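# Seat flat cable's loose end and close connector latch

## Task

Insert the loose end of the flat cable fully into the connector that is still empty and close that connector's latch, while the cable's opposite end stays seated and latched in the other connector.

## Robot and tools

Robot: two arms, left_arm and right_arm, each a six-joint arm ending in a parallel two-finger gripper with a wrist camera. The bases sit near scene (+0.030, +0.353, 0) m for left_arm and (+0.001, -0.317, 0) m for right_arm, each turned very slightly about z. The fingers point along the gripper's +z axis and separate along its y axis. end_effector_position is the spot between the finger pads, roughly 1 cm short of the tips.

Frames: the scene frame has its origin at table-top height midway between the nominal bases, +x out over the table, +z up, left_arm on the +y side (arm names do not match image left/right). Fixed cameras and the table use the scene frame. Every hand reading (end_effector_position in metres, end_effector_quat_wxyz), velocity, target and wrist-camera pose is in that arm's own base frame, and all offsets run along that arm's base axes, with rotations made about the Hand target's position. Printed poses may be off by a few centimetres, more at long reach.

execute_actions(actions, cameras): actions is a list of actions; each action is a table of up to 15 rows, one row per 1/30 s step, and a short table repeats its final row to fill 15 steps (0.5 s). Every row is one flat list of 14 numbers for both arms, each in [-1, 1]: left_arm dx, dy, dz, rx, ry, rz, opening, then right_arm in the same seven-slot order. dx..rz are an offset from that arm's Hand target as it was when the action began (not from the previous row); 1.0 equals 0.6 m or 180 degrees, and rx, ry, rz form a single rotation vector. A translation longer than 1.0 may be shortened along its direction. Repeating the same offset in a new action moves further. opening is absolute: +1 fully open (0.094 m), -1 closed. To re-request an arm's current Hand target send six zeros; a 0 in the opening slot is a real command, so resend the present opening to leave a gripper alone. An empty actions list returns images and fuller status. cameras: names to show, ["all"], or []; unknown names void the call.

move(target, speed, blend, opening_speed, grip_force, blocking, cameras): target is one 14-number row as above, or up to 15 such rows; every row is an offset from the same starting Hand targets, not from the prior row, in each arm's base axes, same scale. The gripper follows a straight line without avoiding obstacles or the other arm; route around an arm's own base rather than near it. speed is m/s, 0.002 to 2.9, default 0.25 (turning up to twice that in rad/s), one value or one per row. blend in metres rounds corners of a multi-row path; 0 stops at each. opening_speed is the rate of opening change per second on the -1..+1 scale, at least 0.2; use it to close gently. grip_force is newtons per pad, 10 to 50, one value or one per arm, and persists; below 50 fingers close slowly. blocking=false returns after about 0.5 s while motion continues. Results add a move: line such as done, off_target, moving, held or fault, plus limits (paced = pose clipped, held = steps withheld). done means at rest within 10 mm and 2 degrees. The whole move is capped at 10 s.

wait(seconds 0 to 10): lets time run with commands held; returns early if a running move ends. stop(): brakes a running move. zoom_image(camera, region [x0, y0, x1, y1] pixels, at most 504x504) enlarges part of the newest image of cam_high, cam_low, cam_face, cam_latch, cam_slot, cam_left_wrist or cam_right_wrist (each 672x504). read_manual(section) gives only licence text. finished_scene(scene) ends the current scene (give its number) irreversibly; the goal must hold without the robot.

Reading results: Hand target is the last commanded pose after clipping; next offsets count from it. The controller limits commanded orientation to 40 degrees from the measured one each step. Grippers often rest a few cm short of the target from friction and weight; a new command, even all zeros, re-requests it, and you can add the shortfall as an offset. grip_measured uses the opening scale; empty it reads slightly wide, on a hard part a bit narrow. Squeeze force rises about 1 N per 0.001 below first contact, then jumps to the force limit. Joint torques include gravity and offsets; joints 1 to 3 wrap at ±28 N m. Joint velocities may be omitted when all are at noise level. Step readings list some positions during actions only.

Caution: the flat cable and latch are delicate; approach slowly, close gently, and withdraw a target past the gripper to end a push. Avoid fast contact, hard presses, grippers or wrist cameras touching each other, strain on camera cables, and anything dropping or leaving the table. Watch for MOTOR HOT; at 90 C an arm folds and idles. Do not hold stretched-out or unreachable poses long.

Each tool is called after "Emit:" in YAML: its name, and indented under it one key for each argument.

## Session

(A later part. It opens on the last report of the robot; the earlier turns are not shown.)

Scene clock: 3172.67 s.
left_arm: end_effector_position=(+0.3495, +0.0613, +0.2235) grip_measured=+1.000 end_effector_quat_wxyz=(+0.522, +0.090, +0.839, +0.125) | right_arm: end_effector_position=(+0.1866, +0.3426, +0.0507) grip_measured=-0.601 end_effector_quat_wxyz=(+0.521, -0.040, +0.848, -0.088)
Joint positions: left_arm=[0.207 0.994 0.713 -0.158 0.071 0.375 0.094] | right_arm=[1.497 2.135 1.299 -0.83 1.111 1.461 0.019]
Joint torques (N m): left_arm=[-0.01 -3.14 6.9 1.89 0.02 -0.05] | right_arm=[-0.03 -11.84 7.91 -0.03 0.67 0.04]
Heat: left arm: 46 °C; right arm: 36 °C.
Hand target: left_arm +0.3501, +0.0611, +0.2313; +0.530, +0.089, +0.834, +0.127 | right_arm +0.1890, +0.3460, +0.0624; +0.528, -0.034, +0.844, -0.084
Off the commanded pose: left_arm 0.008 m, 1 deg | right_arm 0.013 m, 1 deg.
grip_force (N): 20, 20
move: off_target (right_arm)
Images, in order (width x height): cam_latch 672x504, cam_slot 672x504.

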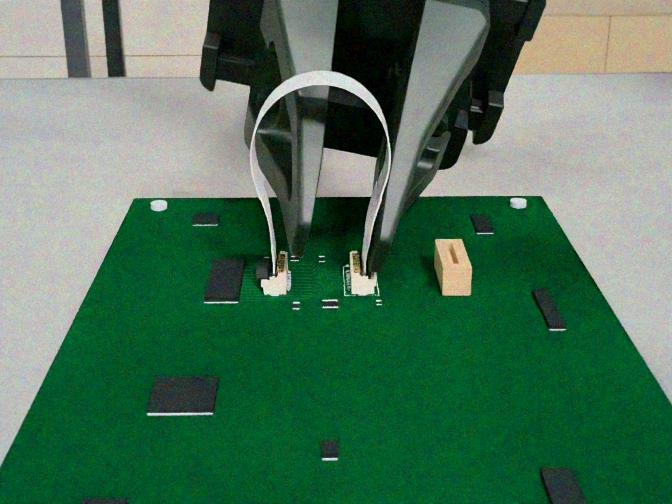

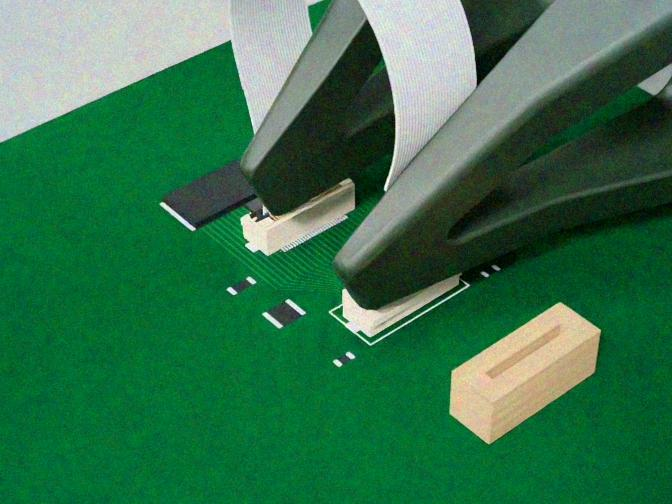

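Emit:
move:
  target: [0,0,0,0,0,0,1, 0,0.003,0.005,0.002,0,0,-0.6]
  speed: 0.03
  cameras: ["cam_latch","cam_slot"]

Emit:
zoom_image:
  camera: "cam_latch"
  region: [330, 230, 400, 300]

Emit:
zoom_image:
  camera: "cam_slot"
  region: [310, 240, 430, 350]

Scene clock: 3202.23 s.
left_arm: end_effector_position=(+0.3495, +0.0613, +0.2235) grip_measured=+1.000 end_effector_quat_wxyz=(+0.522, +0.090, +0.839, +0.125) | right_arm: end_effector_position=(+0.1866, +0.3422, +0.0524) grip_measured=-0.601 end_effector_quat_wxyz=(+0.520, -0.043, +0.848, -0.093)
Joint positions: left_arm=[0.207 0.994 0.713 -0.158 0.071 0.375 0.094] | right_arm=[1.497 2.135 1.306 -0.847 1.111 1.461 0.019]
Joint torques (N m): left_arm=[-0.01 -3.15 6.89 1.89 0.02 -0.04] | right_arm=[-0.01 -12.07 8.18 0.05 0.65 0.08]
Heat: left arm: 46 °C; right arm: 37 °C.
Hand target: left_arm +0.3501, +0.0611, +0.2313; +0.530, +0.089, +0.834, +0.127 | right_arm +0.1890, +0.3478, +0.0655; +0.528, -0.032, +0.844, -0.081
Off the commanded pose: left_arm 0.008 m, 1 deg | right_arm 0.014 m, 2 deg.
grip_force (N): 20, 20
move: off_target (right_arm)
Images, in order (width x height): cam_latch 672x504, cam_slot 672x504.

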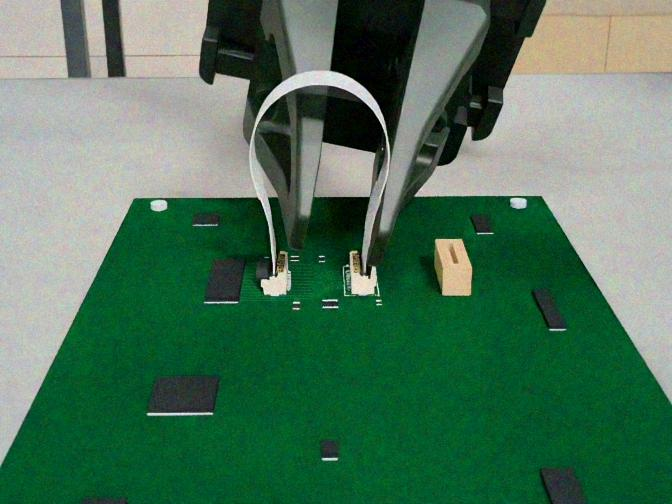

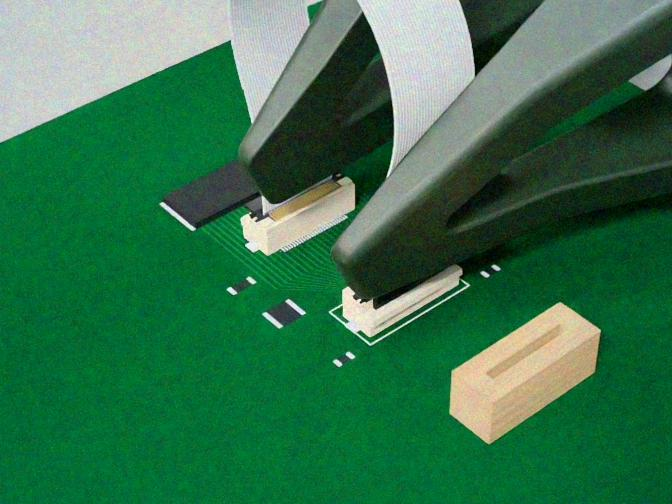

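Scaled by 7.200 from the camera's 672x504 image, which has a finer 960x720 frame.

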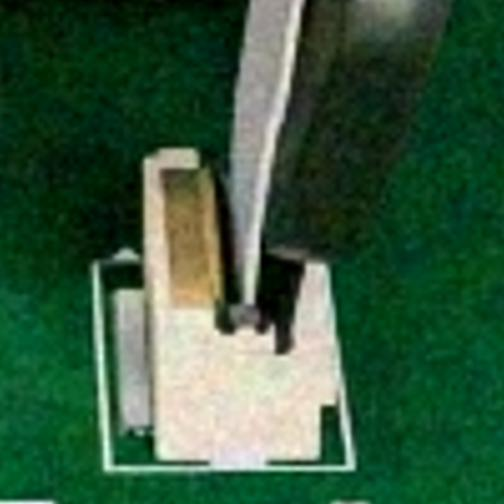

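Scaled by 4.200 from the camera's 672x504 image, which has a finer 960x720 frame.

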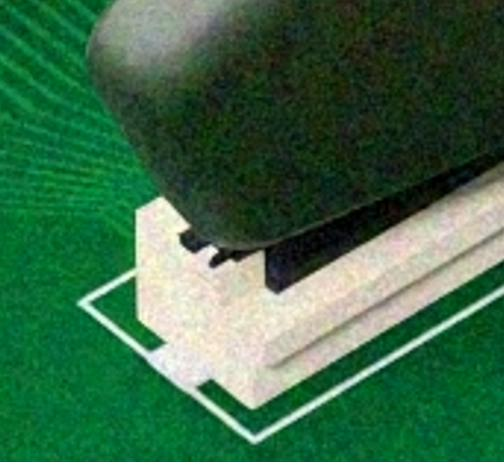

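Emit:
move:
  target: [0,0,0,0,0,0,1, 0,0.008,0.003,0.003,0,0,-0.6]
  speed: 0.03

Emit:
move:
  target: [0,0,0,0,0,0,1, 0,0.006,0.0,0.004,0,0,-0.6]
  speed: 0.03
  cameras: ["cam_latch"]

Emit:
zoom_image:
  camera: "cam_latch"
  region: [330, 230, 400, 300]

Scene clock: 3237.53 s.
left_arm: end_effector_position=(+0.3495, +0.0613, +0.2235) grip_measured=+1.000 end_effector_quat_wxyz=(+0.522, +0.090, +0.839, +0.125) | right_arm: end_effector_position=(+0.1870, +0.3477, +0.0568) grip_measured=-0.601 end_effector_quat_wxyz=(+0.521, -0.038, +0.848, -0.085)
Joint positions: left_arm=[0.207 0.994 0.713 -0.158 0.071 0.375 0.094] | right_arm=[1.497 2.135 1.328 -0.852 1.111 1.462 0.019]
Joint torques (N m): left_arm=[-0.01 -3.15 6.89 1.89 0.02 -0.05] | right_arm=[-0.28 -11.38 8.51 0.06 0.65 0.07]
Heat: left arm: 46 °C; right arm: 37 °C.
Hand target: left_arm +0.3501, +0.0611, +0.2313; +0.530, +0.089, +0.834, +0.127 | right_arm +0.1890, +0.3526, +0.0672; +0.529, -0.030, +0.845, -0.077
Off the commanded pose: left_arm 0.008 m, 1 deg | right_arm 0.012 m, 2 deg.
grip_force (N): 20, 20
move: off_target (right_arm)

Scene clock: 3238.27 s.
left_arm: end_effector_position=(+0.3495, +0.0613, +0.2235) grip_measured=+1.000 end_effector_quat_wxyz=(+0.522, +0.090, +0.839, +0.125) | right_arm: end_effector_position=(+0.1872, +0.3506, +0.0589) grip_measured=-0.601 end_effector_quat_wxyz=(+0.522, -0.035, +0.849, -0.081)
Joint positions: left_arm=[0.207 0.994 0.713 -0.158 0.071 0.375 0.094] | right_arm=[1.497 2.135 1.339 -0.852 1.111 1.463 0.019]
Joint torques (N m): left_arm=[-0.02 -3.15 6.89 1.89 0.02 -0.04] | right_arm=[-0.18 -10.91 8.46 0.16 0.65 0.07]
Heat: left arm: 46 °C; right arm: 37 °C.
Hand target: left_arm +0.3501, +0.0611, +0.2313; +0.530, +0.089, +0.834, +0.127 | right_arm +0.1890, +0.3562, +0.0673; +0.529, -0.026, +0.845, -0.072
Off the commanded pose: left_arm 0.008 m, 1 deg | right_arm 0.010 m, 2 deg.
grip_force (N): 20, 20
move: done
Images, in order (width x height): cam_latch 672x504.

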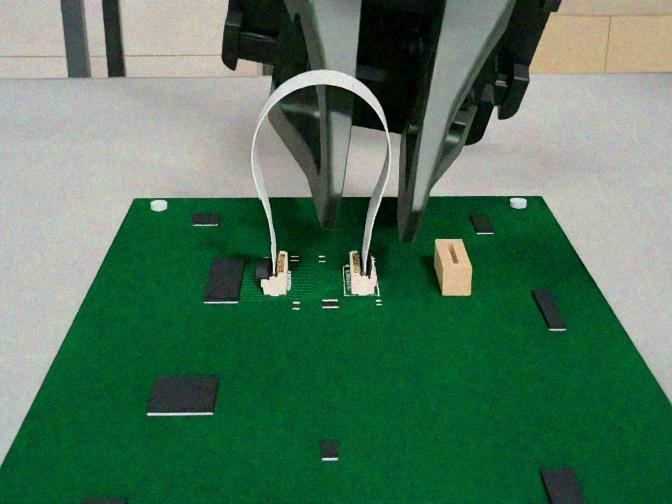

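Scaled by 7.200 from the camera's 672x504 image, which has a finer 960x720 frame.

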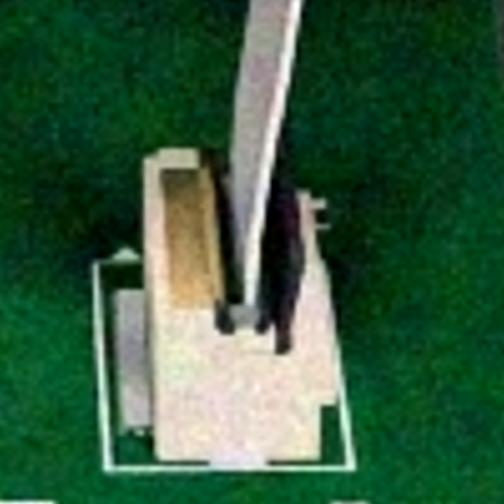

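Emit:
wait:
  seconds: 0.1
  cameras: ["cam_slot","cam_face","cam_high"]

Emit:
zoom_image:
  camera: "cam_slot"
  region: [320, 250, 420, 350]

Scene clock: 3244.80 s.
left_arm: end_effector_position=(+0.3495, +0.0613, +0.2235) grip_measured=+1.000 end_effector_quat_wxyz=(+0.522, +0.090, +0.839, +0.125) | right_arm: end_effector_position=(+0.1872, +0.3506, +0.0589) grip_measured=-0.601 end_effector_quat_wxyz=(+0.522, -0.034, +0.849, -0.081)
Joint positions: left_arm=[0.207 0.994 0.713 -0.158 0.071 0.375 0.094] | right_arm=[1.497 2.135 1.339 -0.852 1.111 1.464 0.019]
Joint torques (N m): left_arm=[-0.02 -3.14 6.89 1.89 0.01 -0.04] | right_arm=[-0.1 -10.92 8.44 0.17 0.66 0.12]
Heat: left arm: 46 °C; right arm: 37 °C.
Hand target: left_arm +0.3501, +0.0611, +0.2313; +0.530, +0.089, +0.834, +0.127 | right_arm +0.1890, +0.3562, +0.0673; +0.529, -0.026, +0.845, -0.072
Tool commands: left_gripper/opening=+1.0 right_gripper/opening=-0.6
Off the commanded pose: left_arm 0.008 m, 1 deg | right_arm 0.010 m, 2 deg.
grip_force (N): 20, 20
wait: 0.10 s; at rest from the start
Images, in order (width x height): cam_high 672x504, cam_face 672x504, cam_slot 672x504.

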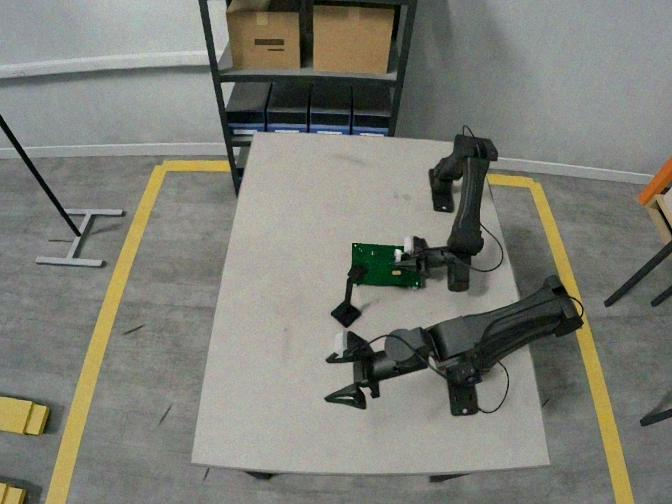

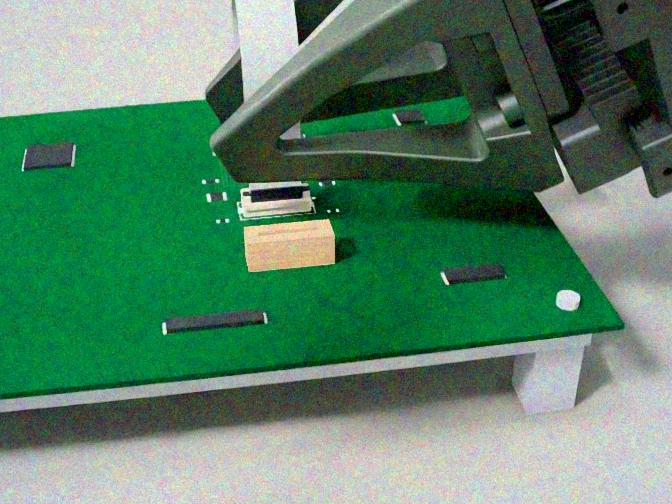

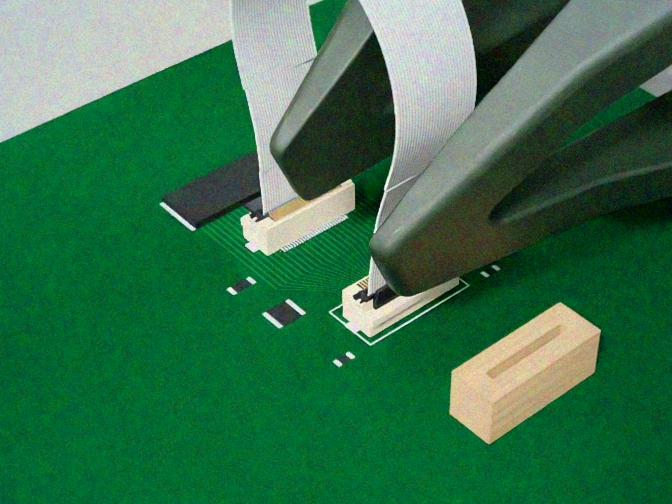

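Scaled by 5.040 from the camera's 672x504 image, which has a finer 960x720 frame.

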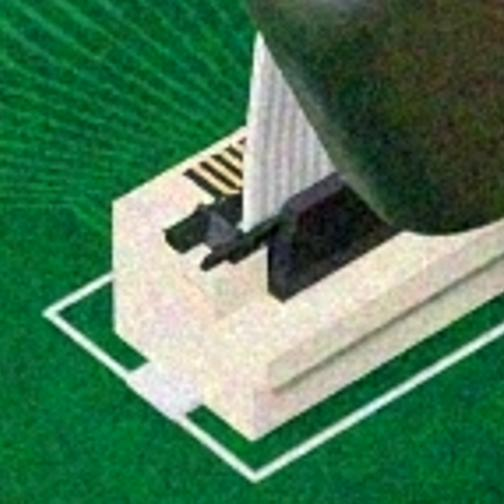

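Emit:
move:
  target: [0,0,0,0,0,0,1, 0,-0.006,-0.018,0,0,0,-0.6]
  speed: 0.03

Emit:
move:
  target: [0,0,0,0,0,0,1, 0,-0.003,-0.01,0.0,0,0,-0.6]
  speed: 0.03

Scene clock: 3264.43 s.
left_arm: end_effector_position=(+0.3495, +0.0613, +0.2235) grip_measured=+1.000 end_effector_quat_wxyz=(+0.522, +0.090, +0.839, +0.125) | right_arm: end_effector_position=(+0.1874, +0.3542, +0.0587) grip_measured=-0.601 end_effector_quat_wxyz=(+0.523, -0.028, +0.849, -0.071)
Joint positions: left_arm=[0.207 0.994 0.713 -0.158 0.071 0.375 0.094] | right_arm=[1.497 2.135 1.339 -0.829 1.111 1.464 0.019]
Joint torques (N m): left_arm=[-0.01 -3.15 6.89 1.89 0.01 -0.04] | right_arm=[-0.24 -10.13 5.41 0.44 0.65 0.08]
Heat: left arm: 46 °C; right arm: 37 °C.
Hand target: left_arm +0.3501, +0.0611, +0.2313; +0.530, +0.089, +0.834, +0.127 | right_arm +0.1890, +0.3526, +0.0565; +0.529, -0.026, +0.845, -0.072
Off the commanded pose: left_arm 0.008 m, 1 deg | right_arm 0.003 m, 1 deg.
grip_force (N): 20, 20
move: done

Scene clock: 3265.37 s.
left_arm: end_effector_position=(+0.3495, +0.0613, +0.2235) grip_measured=+1.000 end_effector_quat_wxyz=(+0.522, +0.090, +0.839, +0.125) | right_arm: end_effector_position=(+0.1876, +0.3559, +0.0571) grip_measured=-0.601 end_effector_quat_wxyz=(+0.524, -0.024, +0.849, -0.063)
Joint positions: left_arm=[0.207 0.994 0.713 -0.158 0.071 0.375 0.094] | right_arm=[1.497 2.135 1.332 -0.804 1.111 1.464 0.019]
Joint torques (N m): left_arm=[-0.01 -3.14 6.9 1.89 0.02 -0.04] | right_arm=[-0.13 -9.52 4.48 0.4 0.65 0.09]
Heat: left arm: 46 °C; right arm: 37 °C.
Hand target: left_arm +0.3501, +0.0611, +0.2313; +0.530, +0.089, +0.834, +0.127 | right_arm +0.1890, +0.3508, +0.0505; +0.529, -0.026, +0.845, -0.072
Off the commanded pose: left_arm 0.008 m, 1 deg | right_arm 0.008 m, 1 deg.
grip_force (N): 20, 20
move: done

Emit:
move:
  target: [0,0,0,0,0,0,1, 0,-0.006,-0.006,-0.006,0,0,-0.6]
  speed: 0.03

Emit:
move:
  target: [0,0,0,0,0,0,1, 0,-0.004,-0.004,-0.006,0,0,-0.6]
  speed: 0.03
  cameras: ["cam_latch"]

Emit:
zoom_image:
  camera: "cam_latch"
  region: [310, 210, 420, 320]

Scene clock: 3273.17 s.
left_arm: end_effector_position=(+0.3495, +0.0613, +0.2235) grip_measured=+1.000 end_effector_quat_wxyz=(+0.522, +0.090, +0.839, +0.125) | right_arm: end_effector_position=(+0.1874, +0.3533, +0.0551) grip_measured=-0.601 end_effector_quat_wxyz=(+0.523, -0.026, +0.849, -0.067)
Joint positions: left_arm=[0.207 0.994 0.713 -0.158 0.071 0.375 0.094] | right_arm=[1.497 2.135 1.322 -0.803 1.111 1.464 0.019]
Joint torques (N m): left_arm=[-0.01 -3.14 6.9 1.89 0.02 -0.04] | right_arm=[-0.36 -9.01 4.18 0.39 0.65 0.06]
Heat: left arm: 46 °C; right arm: 37 °C.
Hand target: left_arm +0.3501, +0.0611, +0.2313; +0.530, +0.089, +0.834, +0.127 | right_arm +0.1890, +0.3472, +0.0469; +0.529, -0.031, +0.845, -0.080
Off the commanded pose: left_arm 0.008 m, 1 deg | right_arm 0.010 m, 2 deg.
grip_force (N): 20, 20
move: done

Scene clock: 3273.97 s.
left_arm: end_effector_position=(+0.3495, +0.0613, +0.2235) grip_measured=+1.000 end_effector_quat_wxyz=(+0.522, +0.090, +0.839, +0.125) | right_arm: end_effector_position=(+0.1874, +0.3531, +0.0539) grip_measured=-0.601 end_effector_quat_wxyz=(+0.523, -0.027, +0.849, -0.068)
Joint positions: left_arm=[0.207 0.994 0.713 -0.158 0.071 0.375 0.094] | right_arm=[1.497 2.138 1.322 -0.803 1.111 1.464 0.019]
Joint torques (N m): left_arm=[-0.02 -3.12 6.89 1.89 0.01 -0.04] | right_arm=[-0.08 -8.75 4.16 0.31 0.69 0.07]
Heat: left arm: 46 °C; right arm: 37 °C.
Hand target: left_arm +0.3501, +0.0611, +0.2313; +0.530, +0.089, +0.834, +0.127 | right_arm +0.1890, +0.3448, +0.0446; +0.528, -0.036, +0.844, -0.088
Off the commanded pose: left_arm 0.008 m, 1 deg | right_arm 0.013 m, 3 deg.
grip_force (N): 20, 20
move: off_target (right_arm)
Images, in order (width x height): cam_latch 672x504.

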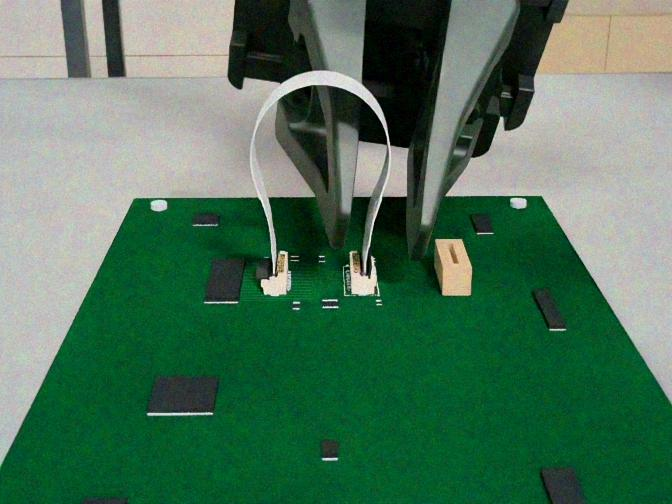

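Scaled by 4.582 from the camera's 672x504 image, which has a finer 960x720 frame.

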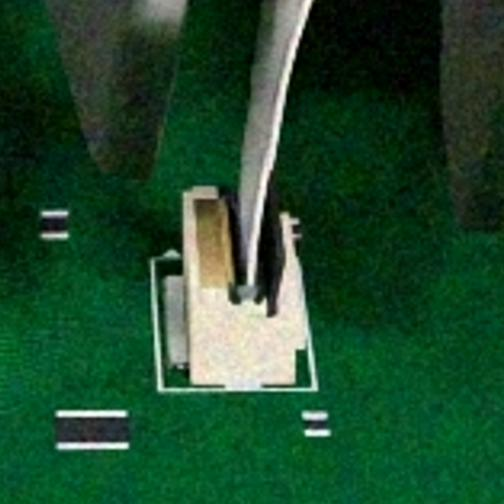

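Emit:
move:
  target: [0,0,0,0,0,0,1, 0,-0.006,0.001,-0.006,0,0,-0.6]
  speed: 0.03

Emit:
move:
  target: [0,0,0,0,0,0,1, 0,-0.004,0.001,-0.005,0,0,-0.6]
  speed: 0.03

Scene clock: 3282.77 s.
left_arm: end_effector_position=(+0.3495, +0.0613, +0.2235) grip_measured=+1.000 end_effector_quat_wxyz=(+0.522, +0.090, +0.839, +0.125) | right_arm: end_effector_position=(+0.1873, +0.3528, +0.0540) grip_measured=-0.601 end_effector_quat_wxyz=(+0.523, -0.027, +0.849, -0.069)
Joint positions: left_arm=[0.207 0.994 0.713 -0.158 0.071 0.375 0.094] | right_arm=[1.497 2.138 1.322 -0.806 1.111 1.464 0.019]
Joint torques (N m): left_arm=[-0.01 -3.12 6.9 1.89 0.02 -0.04] | right_arm=[-0.29 -8.96 3.75 0.15 0.66 -0.03]
Heat: left arm: 46 °C; right arm: 38 °C.
Hand target: left_arm +0.3501, +0.0611, +0.2313; +0.530, +0.089, +0.834, +0.127 | right_arm +0.1890, +0.3412, +0.0452; +0.528, -0.041, +0.843, -0.096
Off the commanded pose: left_arm 0.008 m, 1 deg | right_arm 0.015 m, 4 deg.
grip_force (N): 20, 20
move: off_target (right_arm)

Scene clock: 3283.57 s.
left_arm: end_effector_position=(+0.3495, +0.0613, +0.2235) grip_measured=+1.000 end_effector_quat_wxyz=(+0.522, +0.090, +0.839, +0.125) | right_arm: end_effector_position=(+0.1870, +0.3485, +0.0527) grip_measured=-0.601 end_effector_quat_wxyz=(+0.522, -0.033, +0.849, -0.078)
Joint positions: left_arm=[0.207 0.994 0.713 -0.158 0.071 0.375 0.094] | right_arm=[1.497 2.138 1.316 -0.821 1.111 1.464 0.019]
Joint torques (N m): left_arm=[-0.01 -3.12 6.89 1.89 0.01 -0.04] | right_arm=[-0.32 -9.1 4.34 0.13 0.71 0.04]
Heat: left arm: 46 °C; right arm: 38 °C.
Hand target: left_arm +0.3501, +0.0611, +0.2313; +0.530, +0.089, +0.834, +0.127 | right_arm +0.1890, +0.3388, +0.0457; +0.528, -0.045, +0.842, -0.102
Off the commanded pose: left_arm 0.008 m, 1 deg | right_arm 0.012 m, 3 deg.
grip_force (N): 20, 20
move: off_target (right_arm)

Emit:
move:
  target: [0,0,0,0,0,0,1, 0,0,0,0,0,0,-0.97]
  speed: 0.03
  opening_speed: 0.4
  grip_force: 15
  cameras: ["cam_latch","cam_slot"]

Emit:
zoom_image:
  camera: "cam_latch"
  region: [330, 230, 400, 300]

Emit:
zoom_image:
  camera: "cam_slot"
  region: [310, 240, 430, 350]

Scene clock: 3295.23 s.
left_arm: end_effector_position=(+0.3495, +0.0613, +0.2235) grip_measured=+1.000 end_effector_quat_wxyz=(+0.522, +0.090, +0.839, +0.125) | right_arm: end_effector_position=(+0.1870, +0.3489, +0.0527) grip_measured=-0.967 end_effector_quat_wxyz=(+0.522, -0.032, +0.849, -0.077)
Joint positions: left_arm=[0.207 0.994 0.713 -0.158 0.071 0.375 0.094] | right_arm=[1.497 2.138 1.316 -0.818 1.111 1.464 0.002]
Joint torques (N m): left_arm=[-0.01 -3.14 6.91 1.89 0.02 -0.04] | right_arm=[-0.34 -9.01 4.36 0.08 0.7 0.02]
Heat: left arm: 46 °C; right arm: 38 °C.
Hand target: left_arm +0.3501, +0.0611, +0.2313; +0.530, +0.089, +0.834, +0.127 | right_arm +0.1890, +0.3388, +0.0457; +0.528, -0.045, +0.842, -0.102
Off the commanded pose: left_arm 0.008 m, 1 deg | right_arm 0.012 m, 3 deg.
grip_force (N): 15, 15
move: off_target (right_arm)
Images, in order (width x height): cam_latch 672x504, cam_slot 672x504.

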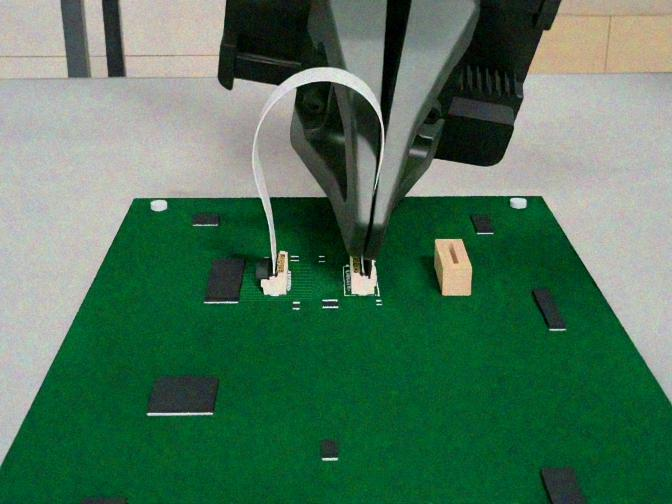

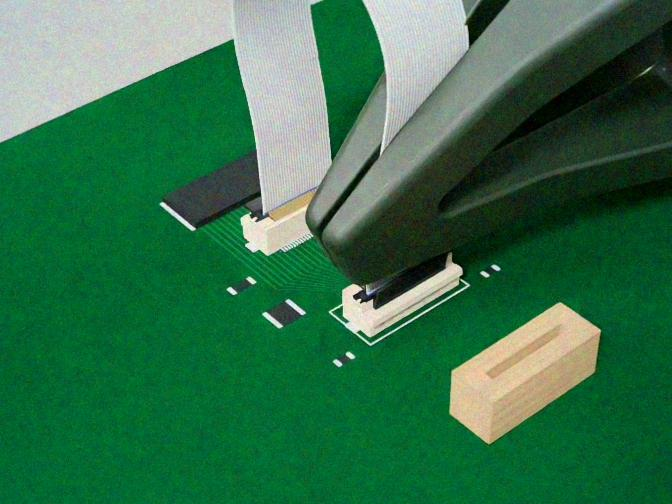

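Scaled by 7.200 from the camera's 672x504 image, which has a finer 960x720 frame.

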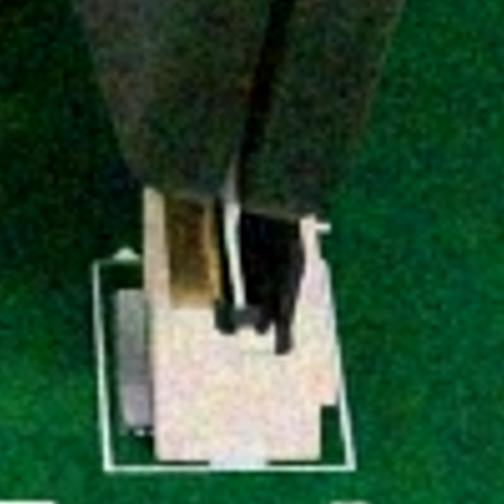

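Scaled by 4.200 from the camera's 672x504 image, which has a finer 960x720 frame.

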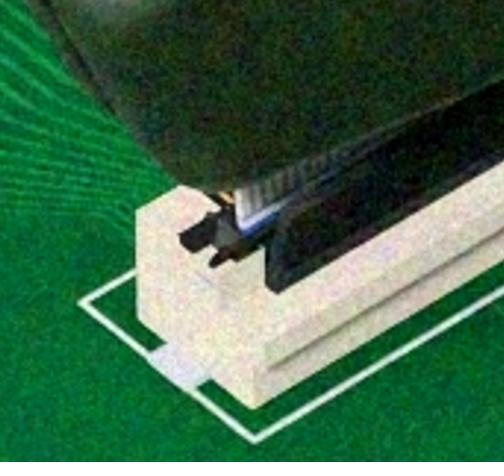

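Emit:
move:
  target: [0,0,0,0,0,0,1, 0,0,0,0,0,0,-1]
  speed: 0.03

Emit:
move:
  target: [0,0,0,0,0,0,1, 0,0,-0.008,-0.001,0,0,-1]
  speed: 0.02
  cameras: ["cam_latch","cam_slot"]

Emit:
zoom_image:
  camera: "cam_latch"
  region: [330, 230, 400, 300]

Emit:
zoom_image:
  camera: "cam_slot"
  region: [310, 240, 430, 350]

Scene clock: 3306.23 s.
left_arm: end_effector_position=(+0.3495, +0.0613, +0.2235) grip_measured=+1.000 end_effector_quat_wxyz=(+0.522, +0.090, +0.839, +0.125) | right_arm: end_effector_position=(+0.1871, +0.3493, +0.0527) grip_measured=-0.983 end_effector_quat_wxyz=(+0.522, -0.032, +0.849, -0.076)
Joint positions: left_arm=[0.207 0.994 0.713 -0.158 0.071 0.375 0.094] | right_arm=[1.497 2.138 1.316 -0.815 1.111 1.464 0.001]
Joint torques (N m): left_arm=[-0.02 -3.12 6.89 1.89 0.02 -0.04] | right_arm=[-0.24 -8.98 4.25 0.03 0.68 -0.03]
Heat: left arm: 46 °C; right arm: 38 °C.
Hand target: left_arm +0.3501, +0.0611, +0.2313; +0.530, +0.089, +0.834, +0.127 | right_arm +0.1890, +0.3388, +0.0457; +0.528, -0.045, +0.842, -0.102
Off the commanded pose: left_arm 0.008 m, 1 deg | right_arm 0.013 m, 3 deg.
grip_force (N): 15, 15
move: off_target (right_arm)

Scene clock: 3306.93 s.
left_arm: end_effector_position=(+0.3495, +0.0613, +0.2235) grip_measured=+1.000 end_effector_quat_wxyz=(+0.522, +0.090, +0.839, +0.125) | right_arm: end_effector_position=(+0.1871, +0.3494, +0.0524) grip_measured=-0.983 end_effector_quat_wxyz=(+0.523, -0.032, +0.848, -0.076)
Joint positions: left_arm=[0.207 0.994 0.713 -0.158 0.071 0.375 0.094] | right_arm=[1.497 2.14 1.316 -0.815 1.113 1.464 0.001]
Joint torques (N m): left_arm=[-0.01 -3.14 6.9 1.88 0.02 -0.04] | right_arm=[-0.27 -8.16 3.99 0.15 0.67 0.01]
Heat: left arm: 46 °C; right arm: 38 °C.
Hand target: left_arm +0.3501, +0.0611, +0.2313; +0.530, +0.089, +0.834, +0.127 | right_arm +0.1889, +0.3388, +0.0409; +0.528, -0.046, +0.842, -0.104
Off the commanded pose: left_arm 0.008 m, 1 deg | right_arm 0.016 m, 4 deg.
grip_force (N): 15, 15
move: off_target (right_arm)
Images, in order (width x height): cam_latch 672x504, cam_slot 672x504.

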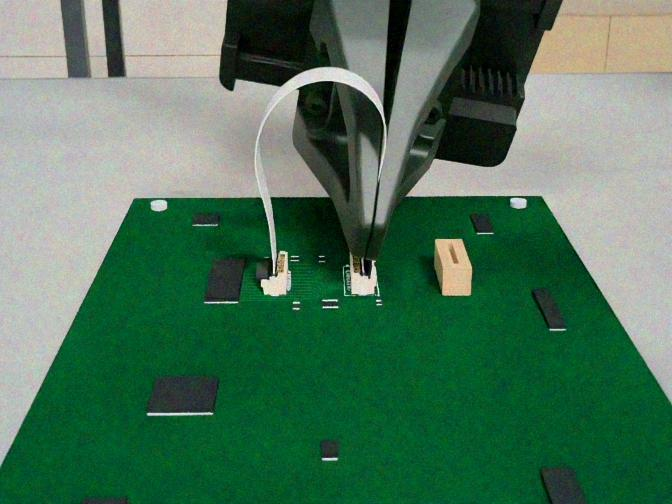

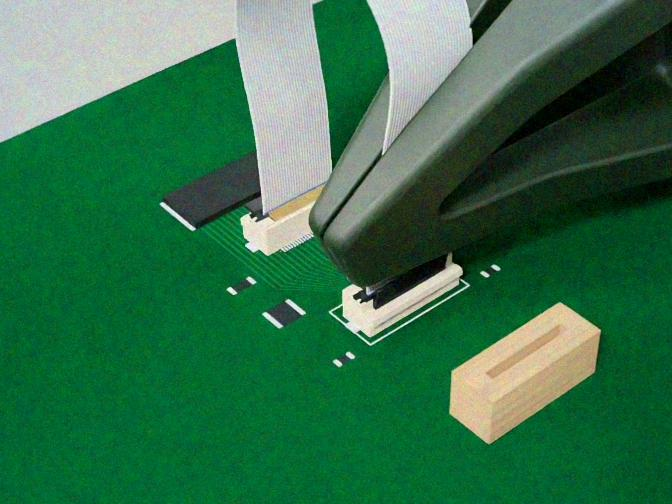

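Scaled by 7.200 from the camera's 672x504 image, which has a finer 960x720 frame.

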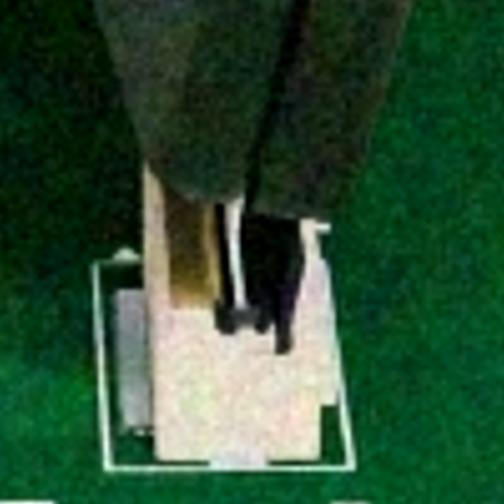

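Scaled by 4.200 from the camera's 672x504 image, which has a finer 960x720 frame.

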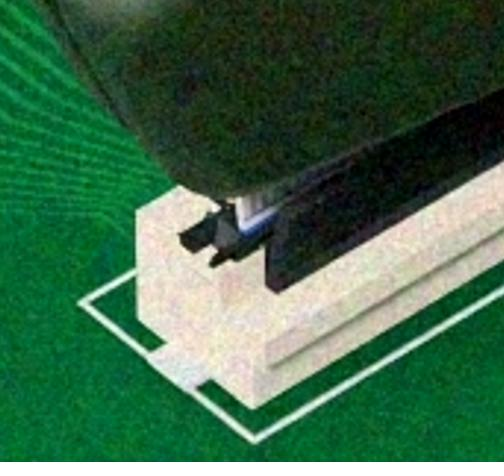

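Emit:
move:
  target: [0,0,0,0,0,0,1, 0,0,-0.006,0,0,0,-1]
  speed: 0.02

Emit:
move:
  target: [0,0,0,0,0,0,1, 0,0,-0.004,0,0,0,-1]
  speed: 0.02
  cameras: ["cam_latch","cam_slot"]

Emit:
zoom_image:
  camera: "cam_latch"
  region: [330, 230, 400, 300]

Emit:
zoom_image:
  camera: "cam_slot"
  region: [310, 240, 430, 350]

Scene clock: 3315.77 s.
left_arm: end_effector_position=(+0.3495, +0.0613, +0.2235) grip_measured=+1.000 end_effector_quat_wxyz=(+0.522, +0.090, +0.839, +0.125) | right_arm: end_effector_position=(+0.1870, +0.3499, +0.0521) grip_measured=-0.983 end_effector_quat_wxyz=(+0.527, -0.034, +0.846, -0.077)
Joint positions: left_arm=[0.207 0.994 0.713 -0.158 0.071 0.375 0.094] | right_arm=[1.499 2.145 1.316 -0.812 1.122 1.464 0.001]
Joint torques (N m): left_arm=[-0.01 -3.14 6.89 1.89 0.01 -0.04] | right_arm=[-0.66 -7.99 3.55 0.21 0.62 0.05]
Heat: left arm: 46 °C; right arm: 38 °C.
Hand target: left_arm +0.3501, +0.0611, +0.2313; +0.530, +0.089, +0.834, +0.127 | right_arm +0.1890, +0.3388, +0.0374; +0.528, -0.046, +0.842, -0.104
Off the commanded pose: left_arm 0.008 m, 1 deg | right_arm 0.019 m, 3 deg.
grip_force (N): 15, 15
move: off_target (right_arm)

Scene clock: 3316.53 s.
left_arm: end_effector_position=(+0.3495, +0.0613, +0.2235) grip_measured=+1.000 end_effector_quat_wxyz=(+0.522, +0.090, +0.839, +0.125) | right_arm: end_effector_position=(+0.1870, +0.3500, +0.0520) grip_measured=-0.983 end_effector_quat_wxyz=(+0.529, -0.035, +0.844, -0.078)
Joint positions: left_arm=[0.207 0.994 0.713 -0.158 0.071 0.375 0.094] | right_arm=[1.501 2.148 1.316 -0.812 1.128 1.464 0.001]
Joint torques (N m): left_arm=[-0.01 -3.14 6.9 1.88 0.01 -0.04] | right_arm=[-0.62 -7.68 3.44 0.29 0.57 0.02]
Heat: left arm: 46 °C; right arm: 38 °C.
Hand target: left_arm +0.3501, +0.0611, +0.2313; +0.530, +0.089, +0.834, +0.127 | right_arm +0.1890, +0.3389, +0.0350; +0.528, -0.046, +0.842, -0.104
Off the commanded pose: left_arm 0.008 m, 1 deg | right_arm 0.020 m, 3 deg.
grip_force (N): 15, 15
move: off_target (right_arm)
Images, in order (width x height): cam_latch 672x504, cam_slot 672x504.

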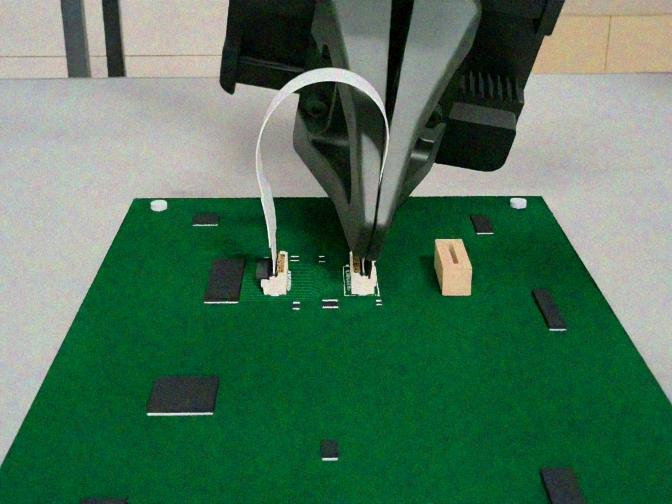

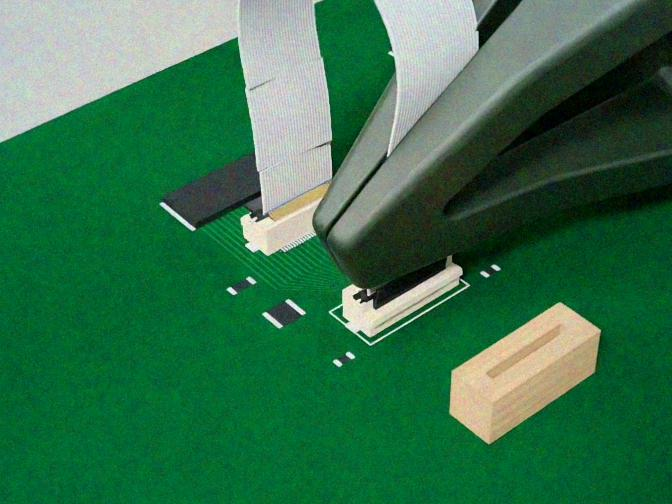

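Scaled by 7.200 from the camera's 672x504 image, which has a finer 960x720 frame.

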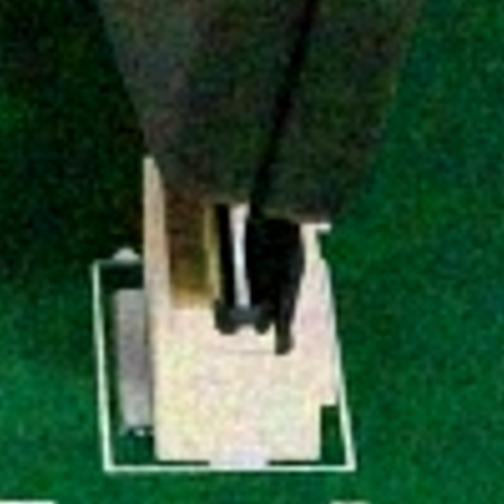

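Scaled by 4.200 from the camera's 672x504 image, which has a finer 960x720 frame.

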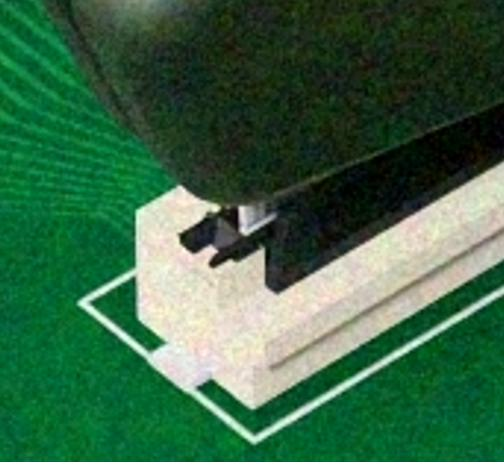

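Emit:
move:
  target: [0,0,0,0,0,0,1, 0,0,-0.003,0,0,0,-0.93]
  speed: 0.02
  opening_speed: 0.2
  grip_force: 20

Emit:
move:
  target: [0,0,0,0,0,0,1, 0,0,-0.002,0,0,0,-0.89]
  speed: 0.02
  opening_speed: 0.2
  cameras: ["cam_latch","cam_slot"]

Emit:
zoom_image:
  camera: "cam_latch"
  region: [330, 230, 400, 300]

Emit:
zoom_image:
  camera: "cam_slot"
  region: [310, 240, 430, 350]

Scene clock: 3328.57 s.
left_arm: end_effector_position=(+0.3495, +0.0613, +0.2235) grip_measured=+1.000 end_effector_quat_wxyz=(+0.522, +0.090, +0.839, +0.125) | right_arm: end_effector_position=(+0.1873, +0.3487, +0.0494) grip_measured=-0.932 end_effector_quat_wxyz=(+0.531, -0.038, +0.842, -0.082)
Joint positions: left_arm=[0.207 0.994 0.713 -0.158 0.071 0.375 0.094] | right_arm=[1.501 2.155 1.31 -0.808 1.134 1.464 0.003]
Joint torques (N m): left_arm=[-0.02 -3.14 6.9 1.89 0.02 -0.04] | right_arm=[-0.64 -8.12 3.62 0.27 0.55 0.04]
Heat: left arm: 46 °C; right arm: 38 °C.
Hand target: left_arm +0.3501, +0.0611, +0.2313; +0.530, +0.089, +0.834, +0.127 | right_arm +0.1889, +0.3388, +0.0332; +0.528, -0.046, +0.842, -0.104
Off the commanded pose: left_arm 0.008 m, 1 deg | right_arm 0.019 m, 3 deg.
grip_force (N): 20, 20
move: off_target (right_arm)

Scene clock: 3329.27 s.
left_arm: end_effector_position=(+0.3495, +0.0613, +0.2235) grip_measured=+1.000 end_effector_quat_wxyz=(+0.522, +0.090, +0.839, +0.125) | right_arm: end_effector_position=(+0.1878, +0.3486, +0.0492) grip_measured=-0.892 end_effector_quat_wxyz=(+0.534, -0.038, +0.841, -0.082)
Joint positions: left_arm=[0.207 0.994 0.713 -0.158 0.071 0.375 0.094] | right_arm=[1.501 2.158 1.309 -0.805 1.14 1.464 0.005]
Joint torques (N m): left_arm=[-0.02 -3.14 6.89 1.89 0.02 -0.05] | right_arm=[-0.76 -8.02 3.62 0.32 0.44 0.08]
Heat: left arm: 46 °C; right arm: 38 °C.
Hand target: left_arm +0.3501, +0.0611, +0.2313; +0.530, +0.089, +0.834, +0.127 | right_arm +0.1889, +0.3389, +0.0320; +0.528, -0.046, +0.842, -0.104
Off the commanded pose: left_arm 0.008 m, 1 deg | right_arm 0.020 m, 3 deg.
grip_force (N): 20, 20
move: off_target (right_arm)
Images, in order (width x height): cam_latch 672x504, cam_slot 672x504.

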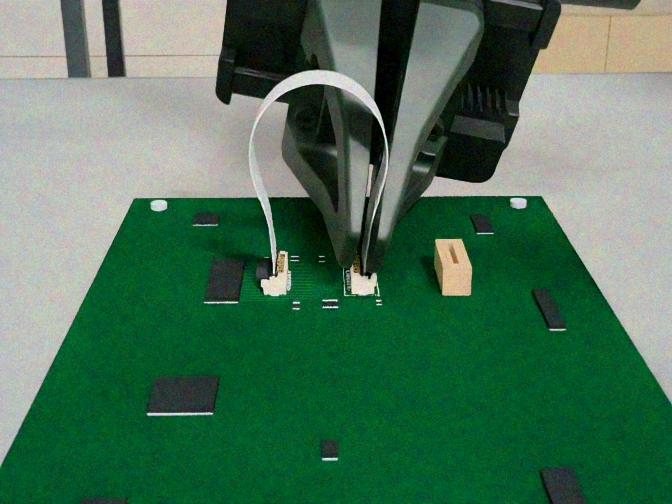

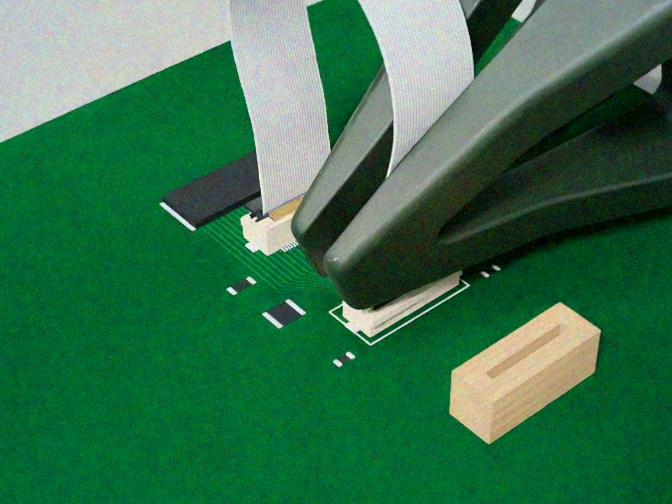

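Scaled by 7.200 from the camera's 672x504 image, which has a finer 960x720 frame.

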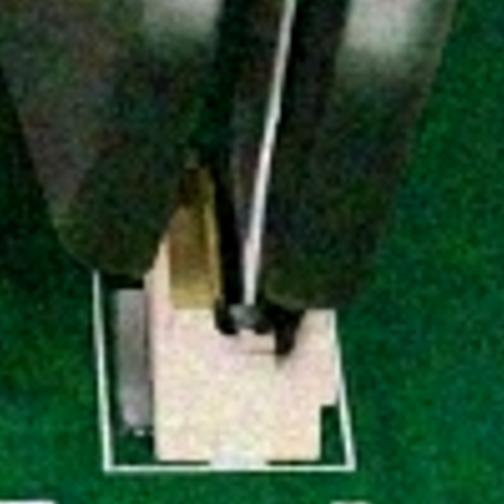

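Scaled by 4.200 from the camera's 672x504 image, which has a finer 960x720 frame.

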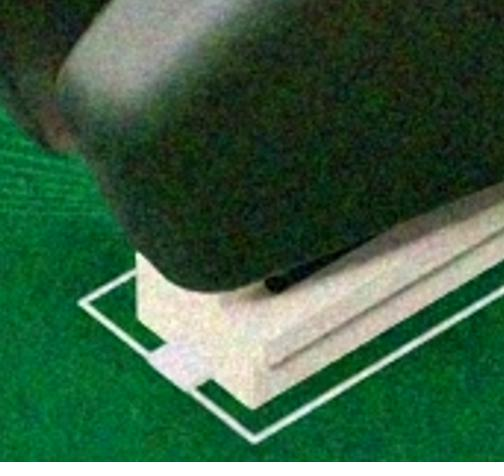

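Emit:
move:
  target: [0,0,0,0,0,0,1, 0,-0.001,-0.006,-0.001,0,0,-0.89]
  speed: 0.02

Emit:
move:
  target: [0,0,0,0,0,0,1, 0,-0.001,-0.006,-0.001,0,0,-0.89]
  speed: 0.02
  cameras: ["cam_latch","cam_slot"]

Emit:
zoom_image:
  camera: "cam_latch"
  region: [330, 230, 400, 300]

Emit:
zoom_image:
  camera: "cam_slot"
  region: [310, 240, 430, 350]

Scene clock: 3342.00 s.
left_arm: end_effector_position=(+0.3495, +0.0613, +0.2235) grip_measured=+1.000 end_effector_quat_wxyz=(+0.522, +0.090, +0.839, +0.125) | right_arm: end_effector_position=(+0.1885, +0.3493, +0.0486) grip_measured=-0.892 end_effector_quat_wxyz=(+0.538, -0.038, +0.838, -0.082)
Joint positions: left_arm=[0.207 0.994 0.713 -0.158 0.071 0.375 0.094] | right_arm=[1.501 2.164 1.309 -0.798 1.149 1.464 0.005]
Joint torques (N m): left_arm=[-0.01 -3.15 6.9 1.89 0.02 -0.04] | right_arm=[-0.7 -7.65 3.17 0.32 0.37 0.06]
Heat: left arm: 46 °C; right arm: 37 °C.
Hand target: left_arm +0.3501, +0.0611, +0.2313; +0.530, +0.089, +0.834, +0.127 | right_arm +0.1889, +0.3383, +0.0284; +0.528, -0.047, +0.842, -0.105
Off the commanded pose: left_arm 0.008 m, 1 deg | right_arm 0.023 m, 3 deg.
grip_force (N): 20, 20
move: off_target (right_arm)

Scene clock: 3342.90 s.
left_arm: end_effector_position=(+0.3495, +0.0613, +0.2235) grip_measured=+1.000 end_effector_quat_wxyz=(+0.522, +0.090, +0.839, +0.125) | right_arm: end_effector_position=(+0.1892, +0.3497, +0.0461) grip_measured=-0.892 end_effector_quat_wxyz=(+0.542, -0.037, +0.836, -0.081)
Joint positions: left_arm=[0.207 0.994 0.713 -0.158 0.071 0.375 0.094] | right_arm=[1.501 2.173 1.305 -0.783 1.158 1.465 0.005]
Joint torques (N m): left_arm=[-0.01 -3.15 6.9 1.89 0.01 -0.04] | right_arm=[-0.57 -7.91 3.34 0.28 0.28 0.06]
Heat: left arm: 46 °C; right arm: 37 °C.
Hand target: left_arm +0.3501, +0.0611, +0.2313; +0.530, +0.089, +0.834, +0.127 | right_arm +0.1889, +0.3376, +0.0248; +0.527, -0.048, +0.842, -0.106
Off the commanded pose: left_arm 0.008 m, 1 deg | right_arm 0.025 m, 4 deg.
grip_force (N): 20, 20
move: off_target (right_arm)
Images, in order (width x height): cam_latch 672x504, cam_slot 672x504.

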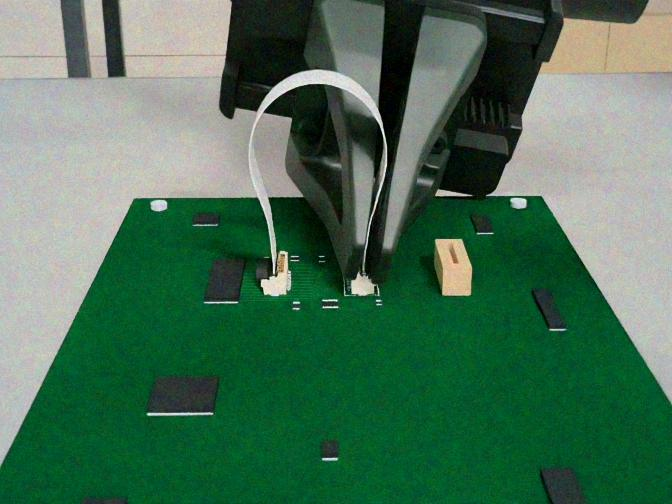

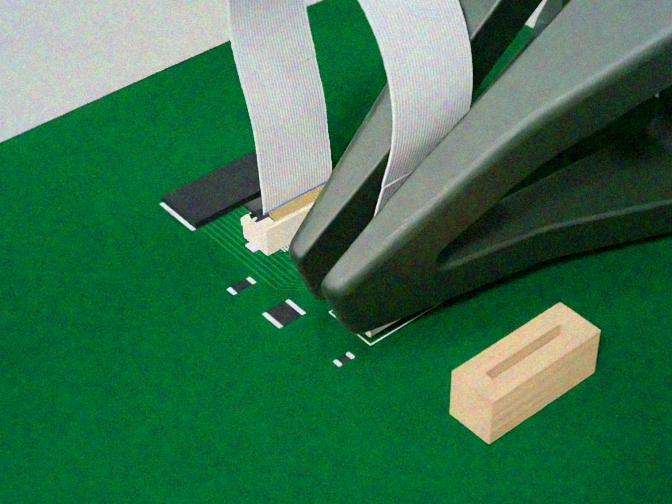

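Scaled by 7.200 from the camera's 672x504 image, which has a finer 960x720 frame.

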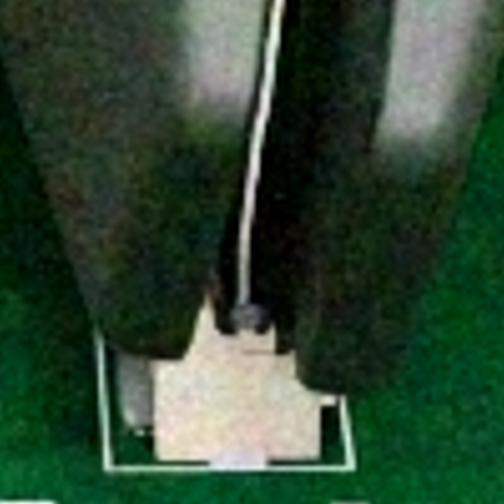

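Scaled by 4.200 from the camera's 672x504 image, which has a finer 960x720 frame.

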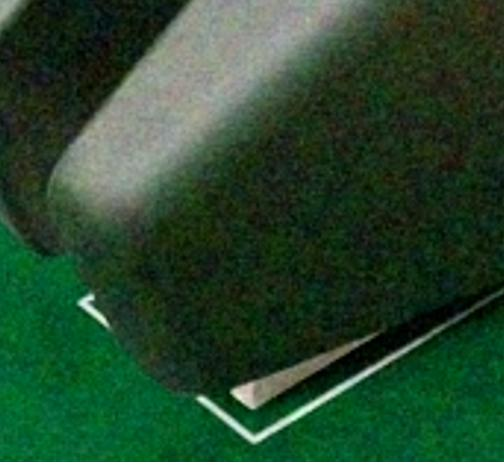

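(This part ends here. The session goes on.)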